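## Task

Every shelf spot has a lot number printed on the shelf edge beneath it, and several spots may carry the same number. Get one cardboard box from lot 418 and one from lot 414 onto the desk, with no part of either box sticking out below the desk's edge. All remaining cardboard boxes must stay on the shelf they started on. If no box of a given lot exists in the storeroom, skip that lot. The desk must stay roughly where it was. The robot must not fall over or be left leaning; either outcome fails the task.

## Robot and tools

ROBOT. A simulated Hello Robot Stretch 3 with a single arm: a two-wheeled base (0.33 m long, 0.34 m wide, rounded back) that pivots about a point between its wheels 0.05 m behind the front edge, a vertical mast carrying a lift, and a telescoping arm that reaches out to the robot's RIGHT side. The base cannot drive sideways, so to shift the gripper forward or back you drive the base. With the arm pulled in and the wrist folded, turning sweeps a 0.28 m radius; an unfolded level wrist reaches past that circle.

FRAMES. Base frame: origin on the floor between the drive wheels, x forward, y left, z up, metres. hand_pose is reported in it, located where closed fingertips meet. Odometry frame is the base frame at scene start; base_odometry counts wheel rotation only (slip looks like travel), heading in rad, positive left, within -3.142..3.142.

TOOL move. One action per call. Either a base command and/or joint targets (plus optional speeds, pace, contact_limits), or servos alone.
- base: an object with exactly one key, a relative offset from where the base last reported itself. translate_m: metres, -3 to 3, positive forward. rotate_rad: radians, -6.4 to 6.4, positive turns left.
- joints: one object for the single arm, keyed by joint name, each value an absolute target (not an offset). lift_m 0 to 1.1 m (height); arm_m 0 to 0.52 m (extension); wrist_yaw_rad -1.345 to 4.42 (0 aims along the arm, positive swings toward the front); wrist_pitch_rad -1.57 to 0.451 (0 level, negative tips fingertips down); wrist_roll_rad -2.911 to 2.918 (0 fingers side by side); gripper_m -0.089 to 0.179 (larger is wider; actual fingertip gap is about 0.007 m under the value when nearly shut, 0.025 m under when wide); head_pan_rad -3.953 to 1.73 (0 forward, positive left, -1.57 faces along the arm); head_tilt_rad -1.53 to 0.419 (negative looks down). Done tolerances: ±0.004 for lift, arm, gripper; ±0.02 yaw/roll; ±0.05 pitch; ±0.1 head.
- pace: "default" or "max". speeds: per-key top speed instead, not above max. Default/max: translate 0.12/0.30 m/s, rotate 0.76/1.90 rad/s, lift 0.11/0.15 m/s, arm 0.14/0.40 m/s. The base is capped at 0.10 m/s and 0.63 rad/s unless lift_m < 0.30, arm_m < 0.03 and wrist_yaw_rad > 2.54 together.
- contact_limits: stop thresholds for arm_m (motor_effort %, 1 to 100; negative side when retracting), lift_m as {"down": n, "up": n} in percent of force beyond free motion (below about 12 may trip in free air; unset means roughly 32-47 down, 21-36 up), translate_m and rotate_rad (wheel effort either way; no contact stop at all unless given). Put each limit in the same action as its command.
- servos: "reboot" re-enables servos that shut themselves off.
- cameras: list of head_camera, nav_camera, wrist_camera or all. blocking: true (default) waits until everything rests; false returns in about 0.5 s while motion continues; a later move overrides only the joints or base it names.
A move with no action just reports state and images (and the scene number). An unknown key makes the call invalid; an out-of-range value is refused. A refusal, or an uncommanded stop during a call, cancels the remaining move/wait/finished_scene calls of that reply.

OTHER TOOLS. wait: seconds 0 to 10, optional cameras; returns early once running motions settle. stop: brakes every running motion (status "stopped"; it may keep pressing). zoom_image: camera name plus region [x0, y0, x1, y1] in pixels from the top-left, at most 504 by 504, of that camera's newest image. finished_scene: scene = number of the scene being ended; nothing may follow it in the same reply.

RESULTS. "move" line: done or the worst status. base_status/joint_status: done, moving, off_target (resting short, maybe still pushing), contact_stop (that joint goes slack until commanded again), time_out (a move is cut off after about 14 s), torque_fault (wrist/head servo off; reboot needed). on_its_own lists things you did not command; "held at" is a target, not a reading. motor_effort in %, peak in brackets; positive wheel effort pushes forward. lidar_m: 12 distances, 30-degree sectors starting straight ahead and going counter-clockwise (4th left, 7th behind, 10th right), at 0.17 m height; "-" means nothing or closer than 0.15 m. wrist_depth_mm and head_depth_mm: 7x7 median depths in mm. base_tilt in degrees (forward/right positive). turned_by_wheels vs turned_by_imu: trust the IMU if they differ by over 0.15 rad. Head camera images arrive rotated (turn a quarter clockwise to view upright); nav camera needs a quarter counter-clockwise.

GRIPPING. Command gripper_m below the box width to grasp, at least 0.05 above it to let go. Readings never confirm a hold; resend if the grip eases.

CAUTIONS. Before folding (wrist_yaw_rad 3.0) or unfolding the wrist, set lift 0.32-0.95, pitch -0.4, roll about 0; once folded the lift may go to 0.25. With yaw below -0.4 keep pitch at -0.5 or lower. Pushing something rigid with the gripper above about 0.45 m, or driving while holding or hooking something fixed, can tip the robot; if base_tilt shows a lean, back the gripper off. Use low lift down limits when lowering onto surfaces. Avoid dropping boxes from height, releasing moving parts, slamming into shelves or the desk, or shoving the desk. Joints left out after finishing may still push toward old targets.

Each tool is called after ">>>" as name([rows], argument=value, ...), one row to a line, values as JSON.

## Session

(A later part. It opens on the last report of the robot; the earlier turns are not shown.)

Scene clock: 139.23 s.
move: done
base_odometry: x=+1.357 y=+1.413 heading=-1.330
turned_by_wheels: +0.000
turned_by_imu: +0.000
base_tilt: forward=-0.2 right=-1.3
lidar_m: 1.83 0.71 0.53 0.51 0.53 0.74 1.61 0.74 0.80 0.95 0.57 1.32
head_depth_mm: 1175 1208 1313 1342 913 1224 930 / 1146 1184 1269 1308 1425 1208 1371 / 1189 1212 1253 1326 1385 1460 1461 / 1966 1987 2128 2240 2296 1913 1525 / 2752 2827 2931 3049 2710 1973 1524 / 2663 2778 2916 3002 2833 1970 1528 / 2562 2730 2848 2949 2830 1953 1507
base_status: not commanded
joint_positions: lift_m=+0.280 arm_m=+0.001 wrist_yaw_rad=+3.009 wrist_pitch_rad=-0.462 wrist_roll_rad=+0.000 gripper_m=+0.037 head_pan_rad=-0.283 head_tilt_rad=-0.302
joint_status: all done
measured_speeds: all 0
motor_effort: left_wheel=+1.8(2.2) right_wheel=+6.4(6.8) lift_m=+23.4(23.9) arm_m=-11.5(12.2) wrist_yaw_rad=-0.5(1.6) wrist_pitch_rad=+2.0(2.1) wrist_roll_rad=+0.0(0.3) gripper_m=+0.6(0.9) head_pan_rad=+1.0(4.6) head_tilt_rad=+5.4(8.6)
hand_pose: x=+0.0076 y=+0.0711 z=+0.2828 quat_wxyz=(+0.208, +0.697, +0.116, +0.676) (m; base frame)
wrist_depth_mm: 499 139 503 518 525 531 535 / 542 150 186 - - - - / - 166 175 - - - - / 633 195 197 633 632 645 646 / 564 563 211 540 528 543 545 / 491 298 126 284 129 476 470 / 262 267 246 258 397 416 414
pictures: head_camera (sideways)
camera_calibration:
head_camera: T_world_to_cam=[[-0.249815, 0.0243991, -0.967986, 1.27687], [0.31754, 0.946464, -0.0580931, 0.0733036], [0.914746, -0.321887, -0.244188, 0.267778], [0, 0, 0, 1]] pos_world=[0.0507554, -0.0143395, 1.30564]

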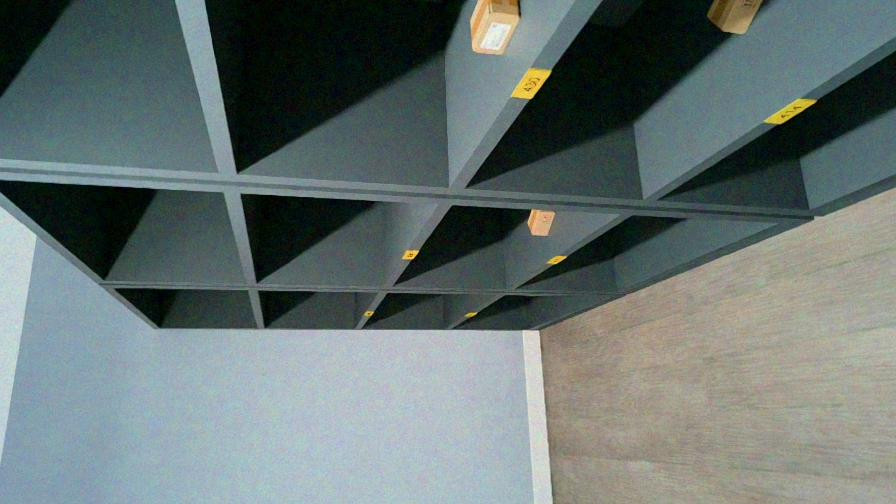

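>>> move(base={"translate_m":0.78}, pace="max")

>>> move(joints={"lift_m":0.78,"wrist_pitch_rad":-0.4,"head_pan_rad":-1.57,"head_tilt_rad":-0.7}, pace="max")

>>> move(joints={"wrist_yaw_rad":0,"gripper_m":0.179}, cameras=["head_camera","wrist_camera"])

Scene clock: 164.10 s.
move: done
base_odometry: x=+1.543 y=+0.656 heading=-1.330
turned_by_wheels: +0.000
turned_by_imu: +0.000
base_tilt: forward=-0.3 right=-1.3
lidar_m: 1.77 0.69 0.51 0.49 0.52 0.72 2.12 0.71 0.65 0.96 0.68 0.75
head_depth_mm: 1355 1293 1464 1350 1446 1215 930 / 1312 1355 1453 1344 1589 1180 1370 / 1273 1323 1403 1448 1539 1637 1454 / 2059 2172 2275 2326 1976 1817 1536 / 2076 2158 2261 2359 2502 1998 1537 / 2007 2079 2193 2305 2403 1987 1525 / 1935 2015 2124 2233 2335 1968 1517
base_status: done
joint_positions: lift_m=+0.280 arm_m=+0.001 wrist_yaw_rad=+3.009 wrist_pitch_rad=-0.462 wrist_roll_rad=+0.000 gripper_m=+0.037 head_pan_rad=-0.300 head_tilt_rad=-0.299
joint_status: not commanded
measured_speeds: all 0
motor_effort: left_wheel=+5.1(15.5) right_wheel=-0.7(12.4) lift_m=+28.5(28.8) arm_m=-10.6(11.3) wrist_yaw_rad=+0.5(2.1) wrist_pitch_rad=+2.1(2.1) wrist_roll_rad=-0.2(0.6) gripper_m=+0.6(1.0) head_pan_rad=-3.1(4.1) head_tilt_rad=+3.5(5.8)
hand_pose: x=+0.0076 y=+0.0711 z=+0.2828 quat_wxyz=(+0.208, +0.697, +0.116, +0.676) (m; base frame)
wrist_depth_mm: 481 139 485 497 512 514 527 / 523 151 522 537 538 - - / - 167 175 - - - - / - 190 197 642 628 624 640 / 571 566 212 539 531 544 542 / 492 299 126 285 128 470 471 / 262 266 247 259 400 418 414
pictures: none

Scene clock: 168.23 s.
move: done
base_odometry: x=+1.543 y=+0.656 heading=-1.330
turned_by_wheels: +0.000
turned_by_imu: +0.000
base_tilt: forward=-0.3 right=-1.1
lidar_m: 1.77 0.69 0.51 0.49 0.52 0.72 2.13 0.71 0.65 0.96 0.68 0.75
head_depth_mm: 783 875 709 985 971 889 1038 / 786 871 700 1137 995 885 - / 787 875 692 1130 987 1205 1154 / 787 872 623 1125 975 1201 1128 / 790 869 621 1129 973 1201 313 / 793 869 667 1134 968 1186 1118 / 796 873 659 1124 963 1186 1117
base_status: not commanded
joint_positions: lift_m=+0.780 arm_m=+0.001 wrist_yaw_rad=+3.009 wrist_pitch_rad=-0.419 wrist_roll_rad=+0.000 gripper_m=+0.037 head_pan_rad=-1.570 head_tilt_rad=-0.701
joint_status: all done
measured_speeds: all 0
motor_effort: left_wheel=+5.4(6.0) right_wheel=-0.9(1.5) lift_m=+27.9(34.0) arm_m=-9.4(10.9) wrist_yaw_rad=-0.5(1.8) wrist_pitch_rad=+3.0(5.7) wrist_roll_rad=+0.0(0.3) gripper_m=+0.4(1.2) head_pan_rad=+3.8(4.8) head_tilt_rad=+3.1(7.8)
hand_pose: x=+0.0083 y=+0.0768 z=+0.7925 quat_wxyz=(+0.193, +0.699, +0.101, +0.681) (m; base frame)
wrist_depth_mm: 474 137 484 498 500 519 523 / 516 149 521 536 538 544 - / 540 163 169 - - - - / - 180 186 - - - - / - - 202 150 152 - - / - - 129 - 126 - - / - - 264 934 918 922 926
pictures: none

Scene clock: 170.73 s.
move: done
base_odometry: x=+1.543 y=+0.656 heading=-1.330
turned_by_wheels: +0.000
turned_by_imu: +0.000
base_tilt: forward=-0.3 right=-1.2
lidar_m: 1.76 0.69 0.51 0.49 0.52 0.72 2.13 0.71 0.65 0.96 0.68 0.74
head_depth_mm: 781 873 710 979 973 892 1045 / 785 876 703 1132 993 883 - / 784 877 693 1127 994 877 404 / 788 873 623 1121 974 375 363 / 787 868 620 1123 968 867 1117 / 790 869 667 1131 970 1195 1117 / 792 873 660 1123 961 1186 1110
base_status: not commanded
joint_positions: lift_m=+0.780 arm_m=+0.001 wrist_yaw_rad=+0.003 wrist_pitch_rad=-0.419 wrist_roll_rad=+0.000 gripper_m=+0.179 head_pan_rad=-1.570 head_tilt_rad=-0.700
joint_status: all done
measured_speeds: all 0
motor_effort: left_wheel=+5.5(5.9) right_wheel=-0.3(1.5) lift_m=+23.2(28.0) arm_m=-8.6(9.9) wrist_yaw_rad=-3.2(7.7) wrist_pitch_rad=+3.1(3.2) wrist_roll_rad=-0.1(0.3) gripper_m=+0.9(83.6) head_pan_rad=+3.6(3.9) head_tilt_rad=+2.6(3.8)
hand_pose: x=-0.0208 y=-0.3698 z=+0.7924 quat_wxyz=(+0.692, +0.148, -0.691, -0.146) (m; base frame)
wrist_depth_mm: 501 - - - - - - / 503 - - - - 672 - / 510 - - - - - - / 492 - - 587 - - - / 494 510 523 524 514 514 519 / 118 448 463 460 459 455 - / - 836 - - 436 - 105
pictures: head_camera (sideways), wrist_camera
camera_calibration:
head_camera: T_world_to_cam=[[-0.0467528, 0.602594, -0.796677, 1.0521], [0.997493, -0.0142449, -0.0693123, 0.0837179], [-0.0531158, -0.797921, -0.600418, 0.737246], [0, 0, 0, 1]] pos_world=[0.0048402, -0.044536, 1.28665]
wrist_camera: T_world_to_cam=[[-0.998878, -0.0399156, -0.0254827, -0.00874998], [-0.00249996, 0.581802, -0.813327, 0.892179], [0.0472903, -0.81235, -0.581249, 0.327324], [0, 0, 0, 1]] pos_world=[-0.021989, -0.253519, 0.915667]

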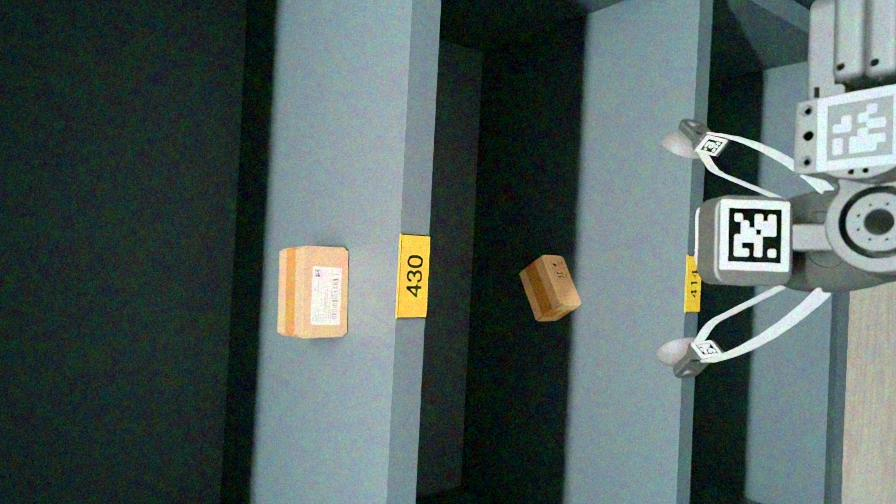

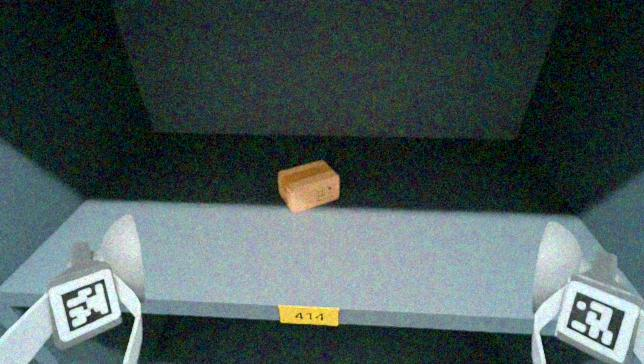

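>>> move(joints={"wrist_yaw_rad":0.25,"wrist_pitch_rad":-0.25,"lift_m":0.58})

>>> move(joints={"arm_m":0.2}, cameras=["wrist_camera"])

Scene clock: 199.60 s.
move: done
base_odometry: x=+1.543 y=+0.656 heading=-1.330
turned_by_wheels: +0.000
turned_by_imu: +0.000
base_tilt: forward=-0.3 right=-1.2
lidar_m: 1.77 0.69 0.51 0.49 0.52 0.72 2.12 0.71 0.65 0.96 0.68 0.75
head_depth_mm: 782 873 712 982 971 892 1116 / 784 875 702 1136 993 883 1129 / 788 879 691 1127 988 880 1124 / 788 871 622 1127 978 1197 1106 / 790 866 620 1127 967 1200 1119 / 791 868 670 1134 970 1192 1107 / 795 873 660 1121 965 1184 1112
base_status: not commanded
joint_positions: lift_m=+0.580 arm_m=+0.001 wrist_yaw_rad=+0.247 wrist_pitch_rad=-0.271 wrist_roll_rad=+0.000 gripper_m=+0.179 head_pan_rad=-1.570 head_tilt_rad=-0.700
joint_status: all done
measured_speeds: all 0
motor_effort: left_wheel=+5.3(5.8) right_wheel=-0.5(1.4) lift_m=+24.1(26.7) arm_m=-8.0(9.1) wrist_yaw_rad=+1.8(5.5) wrist_pitch_rad=+3.4(6.3) wrist_roll_rad=-0.2(0.3) gripper_m=+0.1(1.4) head_pan_rad=+3.4(3.9) head_tilt_rad=+2.7(3.9)
hand_pose: x=+0.0373 y=-0.3787 z=+0.6269 quat_wxyz=(+0.707, +0.181, -0.683, -0.009) (m; base frame)
wrist_depth_mm: 404 487 - - - - - / 418 486 - - - - - / 421 499 - - 483 - - / 445 438 436 431 430 423 424 / 484 389 373 350 332 330 328 / - 126 906 - 322 303 271 / - 594 - - - - 105
pictures: none

Scene clock: 202.30 s.
move: done
base_odometry: x=+1.543 y=+0.656 heading=-1.330
turned_by_wheels: +0.000
turned_by_imu: +0.000
base_tilt: forward=-0.3 right=-1.1
lidar_m: 1.77 0.69 0.51 0.49 0.52 0.72 2.12 0.71 0.65 0.96 0.68 0.75
head_depth_mm: 782 871 710 983 972 892 1117 / 784 876 702 1135 995 860 484 / 785 873 691 1126 986 543 1104 / 788 873 623 1116 972 564 1123 / 791 867 621 1133 966 1192 1119 / 791 872 669 1132 968 1187 1117 / 793 874 660 1128 962 1187 1111
base_status: not commanded
joint_positions: lift_m=+0.580 arm_m=+0.200 wrist_yaw_rad=+0.247 wrist_pitch_rad=-0.271 wrist_roll_rad=+0.000 gripper_m=+0.179 head_pan_rad=-1.570 head_tilt_rad=-0.700
joint_status: all done
measured_speeds: all 0
motor_effort: left_wheel=+5.2(5.9) right_wheel=-1.0(1.7) lift_m=+23.6(24.5) arm_m=+13.7(15.2) wrist_yaw_rad=+2.3(3.4) wrist_pitch_rad=+3.4(3.6) wrist_roll_rad=-0.1(0.3) gripper_m=+0.7(1.0) head_pan_rad=+3.6(3.8) head_tilt_rad=+2.3(4.0)
hand_pose: x=+0.0373 y=-0.5781 z=+0.6269 quat_wxyz=(+0.707, +0.181, -0.683, -0.009) (m; base frame)
wrist_depth_mm: 393 483 - - - - - / 407 477 - - - - - / 419 498 522 - - - - / 411 438 431 405 338 424 422 / 338 321 333 318 311 328 328 / 119 254 271 270 269 269 267 / 219 230 230 230 228 221 105
pictures: wrist_camera
camera_calibration:
wrist_camera: T_world_to_cam=[[-0.958844, -0.28324, -0.0198197, -0.108919], [-0.112051, 0.441615, -0.89018, 0.850095], [0.260887, -0.851324, -0.455177, -0.0503996], [0, 0, 0, 1]] pos_world=[0.00396672, -0.449171, 0.731638]

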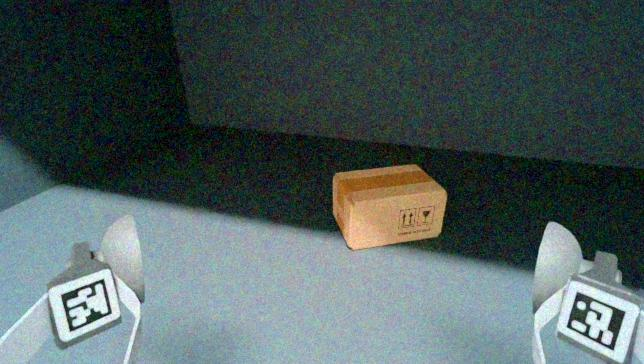

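>>> move(joints={"lift_m":0.535})

>>> move(joints={"arm_m":0.36}, cameras=["wrist_camera"])

Scene clock: 213.73 s.
move: done
base_odometry: x=+1.543 y=+0.656 heading=-1.330
turned_by_wheels: +0.000
turned_by_imu: +0.000
base_tilt: forward=-0.3 right=-1.1
lidar_m: 1.77 0.69 0.51 0.49 0.52 0.72 2.13 0.71 0.65 0.96 0.68 0.75
head_depth_mm: 782 868 712 982 972 891 1120 / 784 871 702 1135 992 886 1114 / 789 876 693 1127 988 588 571 / 785 872 623 1123 975 654 1104 / 790 867 618 1131 970 872 1121 / 791 871 669 1132 969 1189 1114 / 794 873 660 1132 961 1190 1116
base_status: not commanded
joint_positions: lift_m=+0.535 arm_m=+0.200 wrist_yaw_rad=+0.247 wrist_pitch_rad=-0.271 wrist_roll_rad=+0.000 gripper_m=+0.179 head_pan_rad=-1.570 head_tilt_rad=-0.700
joint_status: all done
measured_speeds: all 0
motor_effort: left_wheel=+5.3(5.9) right_wheel=-0.4(1.1) lift_m=+23.8(26.0) arm_m=+7.2(8.7) wrist_yaw_rad=+3.2(3.7) wrist_pitch_rad=+3.3(3.4) wrist_roll_rad=+0.0(0.3) gripper_m=+0.3(1.1) head_pan_rad=+2.5(3.5) head_tilt_rad=+2.5(3.1)
hand_pose: x=+0.0373 y=-0.5782 z=+0.5820 quat_wxyz=(+0.707, +0.181, -0.683, -0.009) (m; base frame)
wrist_depth_mm: 396 482 - - - - - / 413 480 - - - - - / 408 473 469 432 313 426 422 / 337 331 333 313 291 327 326 / 260 247 258 256 255 255 265 / 118 141 210 209 209 208 206 / 168 173 173 177 176 170 107
pictures: none

Scene clock: 216.17 s.
move: done
base_odometry: x=+1.543 y=+0.656 heading=-1.330
turned_by_wheels: +0.000
turned_by_imu: +0.000
base_tilt: forward=-0.3 right=-1.2
lidar_m: 1.76 0.69 0.51 0.49 0.52 0.72 2.12 0.71 0.64 0.96 0.68 0.75
head_depth_mm: 782 875 710 984 970 893 1117 / 786 875 700 1132 999 888 1122 / 786 876 692 1123 933 613 1106 / 789 867 622 1124 784 1207 1124 / 788 867 621 1130 944 1191 1129 / 792 870 667 1130 970 1192 1117 / 791 871 661 1127 962 1186 1116
base_status: not commanded
joint_positions: lift_m=+0.535 arm_m=+0.360 wrist_yaw_rad=+0.247 wrist_pitch_rad=-0.271 wrist_roll_rad=+0.000 gripper_m=+0.179 head_pan_rad=-1.570 head_tilt_rad=-0.700
joint_status: all done
measured_speeds: all 0
motor_effort: left_wheel=+5.6(6.1) right_wheel=-0.9(1.7) lift_m=+27.4(27.4) arm_m=+13.3(15.0) wrist_yaw_rad=+1.7(3.5) wrist_pitch_rad=+3.4(3.5) wrist_roll_rad=-0.2(0.3) gripper_m=+0.4(1.2) head_pan_rad=+2.6(3.7) head_tilt_rad=+2.1(3.1)
hand_pose: x=+0.0373 y=-0.7382 z=+0.5820 quat_wxyz=(+0.707, +0.181, -0.683, -0.009) (m; base frame)
wrist_depth_mm: 388 - - - - - - / 407 - - - - - - / 406 436 402 - - - - / 333 332 332 328 329 309 307 / 261 247 246 171 178 253 262 / 119 144 202 145 146 199 206 / 167 171 172 144 159 170 107
pictures: wrist_camera
camera_calibration:
wrist_camera: T_world_to_cam=[[-0.958841, -0.283259, -0.0197306, -0.155202], [-0.112054, 0.441324, -0.890324, 0.880616], [0.2609, -0.851468, -0.4549, -0.207372], [0, 0, 0, 1]] pos_world=[0.0039667, -0.60917, 0.686638]

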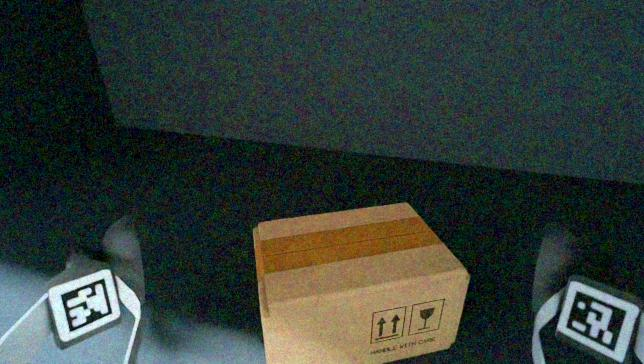

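>>> move(joints={"lift_m":0.527})

>>> move(joints={"gripper_m":0.03})

>>> move(joints={"lift_m":0.62}, cameras=["wrist_camera"])

Scene clock: 220.70 s.
move: done
base_odometry: x=+1.543 y=+0.656 heading=-1.330
turned_by_wheels: +0.000
turned_by_imu: +0.000
base_tilt: forward=-0.2 right=-1.3
lidar_m: 1.77 0.69 0.51 0.49 0.52 0.72 2.12 0.71 0.65 0.96 0.68 0.75
head_depth_mm: 781 869 710 980 975 888 1115 / 783 875 701 1137 993 885 1124 / 787 879 695 1125 961 618 1104 / 787 873 622 1116 788 1204 1126 / 790 864 620 1131 948 1196 1121 / 789 872 668 1132 967 1195 1122 / 791 870 660 1122 962 1181 1115
base_status: not commanded
joint_positions: lift_m=+0.527 arm_m=+0.360 wrist_yaw_rad=+0.247 wrist_pitch_rad=-0.271 wrist_roll_rad=+0.000 gripper_m=+0.179 head_pan_rad=-1.570 head_tilt_rad=-0.700
joint_status: all done
measured_speeds: all 0
motor_effort: left_wheel=+5.3(5.8) right_wheel=-0.2(1.8) lift_m=+25.3(30.3) arm_m=+13.0(13.5) wrist_yaw_rad=+2.4(3.0) wrist_pitch_rad=+3.4(3.5) wrist_roll_rad=+0.0(0.3) gripper_m=+0.8(1.1) head_pan_rad=+2.7(3.1) head_tilt_rad=+2.2(2.7)
hand_pose: x=+0.0373 y=-0.7382 z=+0.5740 quat_wxyz=(+0.707, +0.181, -0.683, -0.009) (m; base frame)
wrist_depth_mm: 389 - - - - - - / 407 - - - - - - / 399 414 412 382 - - - / 317 317 315 312 311 307 290 / 256 234 232 158 157 240 250 / 118 144 198 134 143 189 195 / 158 167 167 145 157 161 107
pictures: none

Scene clock: 222.73 s.
move: done
base_odometry: x=+1.543 y=+0.656 heading=-1.330
turned_by_wheels: +0.000
turned_by_imu: +0.000
base_tilt: forward=-0.3 right=-1.1
lidar_m: 1.77 0.69 0.51 0.49 0.52 0.72 2.12 0.71 0.65 0.96 0.68 0.75
head_depth_mm: 781 874 710 983 969 893 1117 / 783 875 700 1139 992 886 1126 / 786 877 694 1125 958 619 1103 / 787 873 622 1116 790 1198 1126 / 791 867 620 1128 954 1202 1117 / 788 867 669 1132 969 1193 1119 / 790 868 661 1130 964 1182 1107
base_status: not commanded
joint_positions: lift_m=+0.527 arm_m=+0.360 wrist_yaw_rad=+0.249 wrist_pitch_rad=-0.270 wrist_roll_rad=+0.000 gripper_m=+0.031 head_pan_rad=-1.570 head_tilt_rad=-0.700
joint_status: all done
measured_speeds: all 0
motor_effort: left_wheel=+5.1(5.8) right_wheel=-0.9(1.3) lift_m=+30.1(31.1) arm_m=+12.7(13.6) wrist_yaw_rad=+1.4(3.7) wrist_pitch_rad=+3.2(3.4) wrist_roll_rad=+0.1(0.3) gripper_m=-19.7(93.8) head_pan_rad=+2.4(3.4) head_tilt_rad=+1.5(2.5)
hand_pose: x=+0.0377 y=-0.7381 z=+0.5741 quat_wxyz=(+0.707, +0.182, -0.683, -0.008) (m; base frame)
wrist_depth_mm: 392 - - - - - - / 405 - - - - - - / 402 415 408 380 - - - / 317 316 316 313 311 311 290 / 246 246 157 158 156 238 238 / 200 199 134 139 143 196 195 / 175 158 145 153 161 123 165
pictures: none

Scene clock: 224.40 s.
move: done
base_odometry: x=+1.543 y=+0.656 heading=-1.330
turned_by_wheels: +0.000
turned_by_imu: +0.000
base_tilt: forward=-0.3 right=-1.2
lidar_m: 1.77 0.69 0.51 0.49 0.52 0.72 2.12 0.71 0.65 0.96 0.68 0.75
head_depth_mm: 784 871 709 982 973 891 1112 / 785 873 699 1133 994 842 416 / 784 873 691 1123 634 852 1129 / 789 870 621 939 676 1207 1127 / 790 867 619 1131 947 1199 1123 / 791 868 668 1133 972 1190 1113 / 791 873 658 1127 964 1185 1113
base_status: not commanded
joint_positions: lift_m=+0.620 arm_m=+0.360 wrist_yaw_rad=+0.249 wrist_pitch_rad=-0.274 wrist_roll_rad=+0.000 gripper_m=+0.033 head_pan_rad=-1.570 head_tilt_rad=-0.700
joint_status: all done
measured_speeds: all 0
motor_effort: left_wheel=+5.4(5.8) right_wheel=-0.5(1.4) lift_m=+30.6(34.3) arm_m=+12.3(13.5) wrist_yaw_rad=-0.2(2.2) wrist_pitch_rad=+3.9(4.0) wrist_roll_rad=+0.0(0.3) gripper_m=-8.7(20.9) head_pan_rad=+2.9(3.1) head_tilt_rad=+1.6(2.7)
hand_pose: x=+0.0377 y=-0.7378 z=+0.6663 quat_wxyz=(+0.707, +0.183, -0.683, -0.009) (m; base frame)
wrist_depth_mm: 390 - - - - - - / 406 - - - - - - / 413 479 - - - - - / 420 486 460 - - - - / 390 403 154 158 150 362 - / 330 324 134 139 143 322 319 / 285 257 142 152 257 124 271
pictures: wrist_camera
camera_calibration:
wrist_camera: T_world_to_cam=[[-0.958352, -0.2849, -0.0198489, -0.154251], [-0.113446, 0.443549, -0.889042, 0.956424], [0.262092, -0.849763, -0.457396, -0.165936], [0, 0, 0, 1]] pos_world=[0.00416566, -0.609173, 0.77134]

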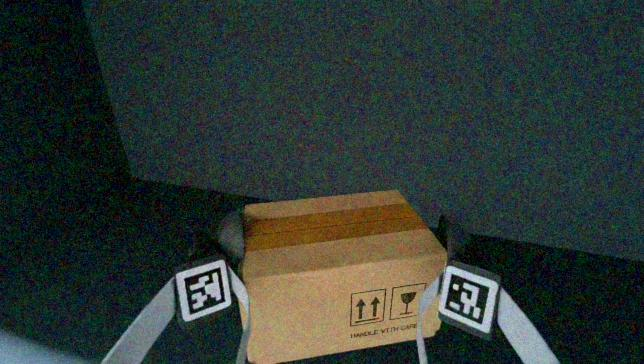

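>>> move(joints={"arm_m":0.02})

>>> move(joints={"lift_m":0.75,"wrist_yaw_rad":1.57}, speeds={"wrist_yaw_rad":0.6})

>>> move(base={"translate_m":-1.0})

>>> move(base={"translate_m":-0.62}, cameras=["nav_camera"])

Scene clock: 247.90 s.
move: done
base_odometry: x=+1.543 y=+0.656 heading=-1.330
turned_by_wheels: +0.000
turned_by_imu: +0.000
base_tilt: forward=-0.3 right=-1.3
lidar_m: 1.76 0.69 0.51 0.49 0.52 0.72 2.12 0.71 0.65 0.96 0.68 0.74
head_depth_mm: 783 873 711 983 977 892 1115 / 787 871 703 1134 996 886 1136 / 783 877 696 1128 986 880 1135 / 786 870 621 1125 981 853 481 / 789 867 619 1127 973 654 1093 / 791 870 668 1133 964 1188 1115 / 793 871 661 1127 962 1187 1108
base_status: not commanded
joint_positions: lift_m=+0.620 arm_m=+0.020 wrist_yaw_rad=+0.249 wrist_pitch_rad=-0.274 wrist_roll_rad=+0.000 gripper_m=+0.033 head_pan_rad=-1.570 head_tilt_rad=-0.700
joint_status: all done
measured_speeds: all 0
motor_effort: left_wheel=+5.2(6.0) right_wheel=-0.3(1.8) lift_m=+31.2(31.9) arm_m=-12.3(14.8) wrist_yaw_rad=-0.2(2.0) wrist_pitch_rad=+3.8(4.0) wrist_roll_rad=+0.0(0.5) gripper_m=-8.9(9.2) head_pan_rad=+2.6(2.9) head_tilt_rad=+1.5(2.2)
hand_pose: x=+0.0377 y=-0.3978 z=+0.6663 quat_wxyz=(+0.707, +0.183, -0.683, -0.009) (m; base frame)
wrist_depth_mm: 402 486 - - - - - / 414 484 - - - - - / 420 495 - - - - - / 435 488 487 513 512 506 502 / 465 420 155 159 157 391 392 / 511 124 134 139 143 323 321 / - - 143 152 159 114 283
pictures: none

Scene clock: 250.63 s.
move: done
base_odometry: x=+1.543 y=+0.656 heading=-1.330
turned_by_wheels: +0.000
turned_by_imu: +0.000
base_tilt: forward=-0.3 right=-1.2
lidar_m: 1.77 0.69 0.51 0.49 0.52 0.72 2.12 0.71 0.65 0.96 0.68 0.75
head_depth_mm: 784 873 710 982 975 891 301 / 783 877 701 1136 997 886 303 / 785 877 695 1133 990 876 302 / 787 872 622 1120 983 876 316 / 790 867 620 1135 973 1196 1123 / 787 870 667 1131 966 1191 1102 / 794 873 660 1131 959 1188 1106
base_status: not commanded
joint_positions: lift_m=+0.750 arm_m=+0.020 wrist_yaw_rad=+1.566 wrist_pitch_rad=-0.274 wrist_roll_rad=+0.000 gripper_m=+0.033 head_pan_rad=-1.570 head_tilt_rad=-0.700
joint_status: all done
measured_speeds: all 0
motor_effort: left_wheel=+5.3(6.0) right_wheel=-0.2(1.6) lift_m=+24.1(34.1) arm_m=-7.2(12.4) wrist_yaw_rad=+2.3(6.3) wrist_pitch_rad=+4.0(4.1) wrist_roll_rad=-0.1(0.3) gripper_m=-9.0(9.1) head_pan_rad=+2.2(2.9) head_tilt_rad=+1.3(2.0)
hand_pose: x=+0.2188 y=-0.1662 z=+0.7962 quat_wxyz=(+0.565, +0.562, -0.428, +0.426) (m; base frame)
wrist_depth_mm: - - - - - - - / - - - - - - - / - - - - - - - / - - - - - - - / - - 155 158 157 - 432 / - - 134 138 143 - 455 / - - 142 152 968 114 478
pictures: none

Scene clock: 261.77 s.
move: done
base_odometry: x=+1.304 y=+1.627 heading=-1.330
turned_by_wheels: +0.000
turned_by_imu: +0.000
base_tilt: forward=-0.3 right=-1.1
lidar_m: 1.85 0.72 0.53 0.52 0.54 0.75 1.39 1.45 0.59 0.94 0.70 0.71
head_depth_mm: 761 853 712 580 918 847 302 / 763 852 703 574 994 866 303 / 766 852 693 1116 989 854 302 / 767 858 663 1118 978 855 316 / 772 854 643 1113 972 867 1121 / 771 849 667 1103 966 865 1087 / 772 851 658 1088 958 860 1103
base_status: done
joint_positions: lift_m=+0.750 arm_m=+0.020 wrist_yaw_rad=+1.566 wrist_pitch_rad=-0.274 wrist_roll_rad=+0.000 gripper_m=+0.033 head_pan_rad=-1.570 head_tilt_rad=-0.700
joint_status: not commanded
measured_speeds: all 0
motor_effort: left_wheel=-1.9(10.4) right_wheel=-9.2(14.1) lift_m=+31.1(32.4) arm_m=+13.1(13.8) wrist_yaw_rad=+1.2(4.4) wrist_pitch_rad=+3.8(4.1) wrist_roll_rad=+0.0(0.3) gripper_m=-8.7(9.3) head_pan_rad=+1.9(2.7) head_tilt_rad=+0.6(1.8)
hand_pose: x=+0.2188 y=-0.1662 z=+0.7962 quat_wxyz=(+0.565, +0.562, -0.428, +0.426) (m; base frame)
wrist_depth_mm: - - - - - - - / - - - - - - 475 / - - - - - - 500 / - - - - - - - / - - 154 158 157 - - / - - 134 139 143 124 - / - - 142 152 969 105 -
pictures: none

Scene clock: 269.10 s.
move: done
base_odometry: x=+1.156 y=+2.229 heading=-1.329
turned_by_wheels: +0.000
turned_by_imu: +0.000
base_tilt: forward=-0.3 right=-1.2
lidar_m: 1.90 0.74 0.55 0.53 0.55 0.77 0.78 0.81 1.12 0.88 0.54 1.22
head_depth_mm: 2368 2291 2228 2045 1703 1406 301 / 2644 2906 2840 2151 1694 1387 303 / 2680 2972 2927 2137 1680 1376 302 / 2686 3000 2938 2106 1669 1376 316 / 2677 2994 2861 2096 1654 1367 1166 / 2681 2656 2558 1061 1112 1173 978 / 642 656 677 698 719 839 1086
base_status: done
joint_positions: lift_m=+0.750 arm_m=+0.020 wrist_yaw_rad=+1.566 wrist_pitch_rad=-0.274 wrist_roll_rad=+0.000 gripper_m=+0.033 head_pan_rad=-1.570 head_tilt_rad=-0.700
joint_status: not commanded
measured_speeds: all 0
motor_effort: left_wheel=-1.3(11.4) right_wheel=-9.4(13.8) lift_m=+30.1(31.7) arm_m=+10.9(13.7) wrist_yaw_rad=+2.1(4.4) wrist_pitch_rad=+3.9(4.1) wrist_roll_rad=-0.3(0.3) gripper_m=-8.8(9.5) head_pan_rad=+1.6(2.3) head_tilt_rad=+0.1(1.3)
hand_pose: x=+0.2188 y=-0.1662 z=+0.7962 quat_wxyz=(+0.565, +0.562, -0.428, +0.426) (m; base frame)
wrist_depth_mm: - - - - - - - / - - - - - - - / - - - - - - - / - - - - - 886 - / - - 154 158 157 - - / - - 134 139 142 - - / - - 142 152 973 114 -
pictures: nav_camera (sideways)
camera_calibration:
nav_camera: T_world_to_cam=[[0.0175561, -0.623676, 0.781485, -0.973714], [-0.999788, -0.0193887, 0.00698687, 0.0471319], [0.0107944, -0.781442, -0.623884, 0.765004], [0, 0, 0, 1]] pos_world=[0.0559587, -0.00856208, 1.23789]

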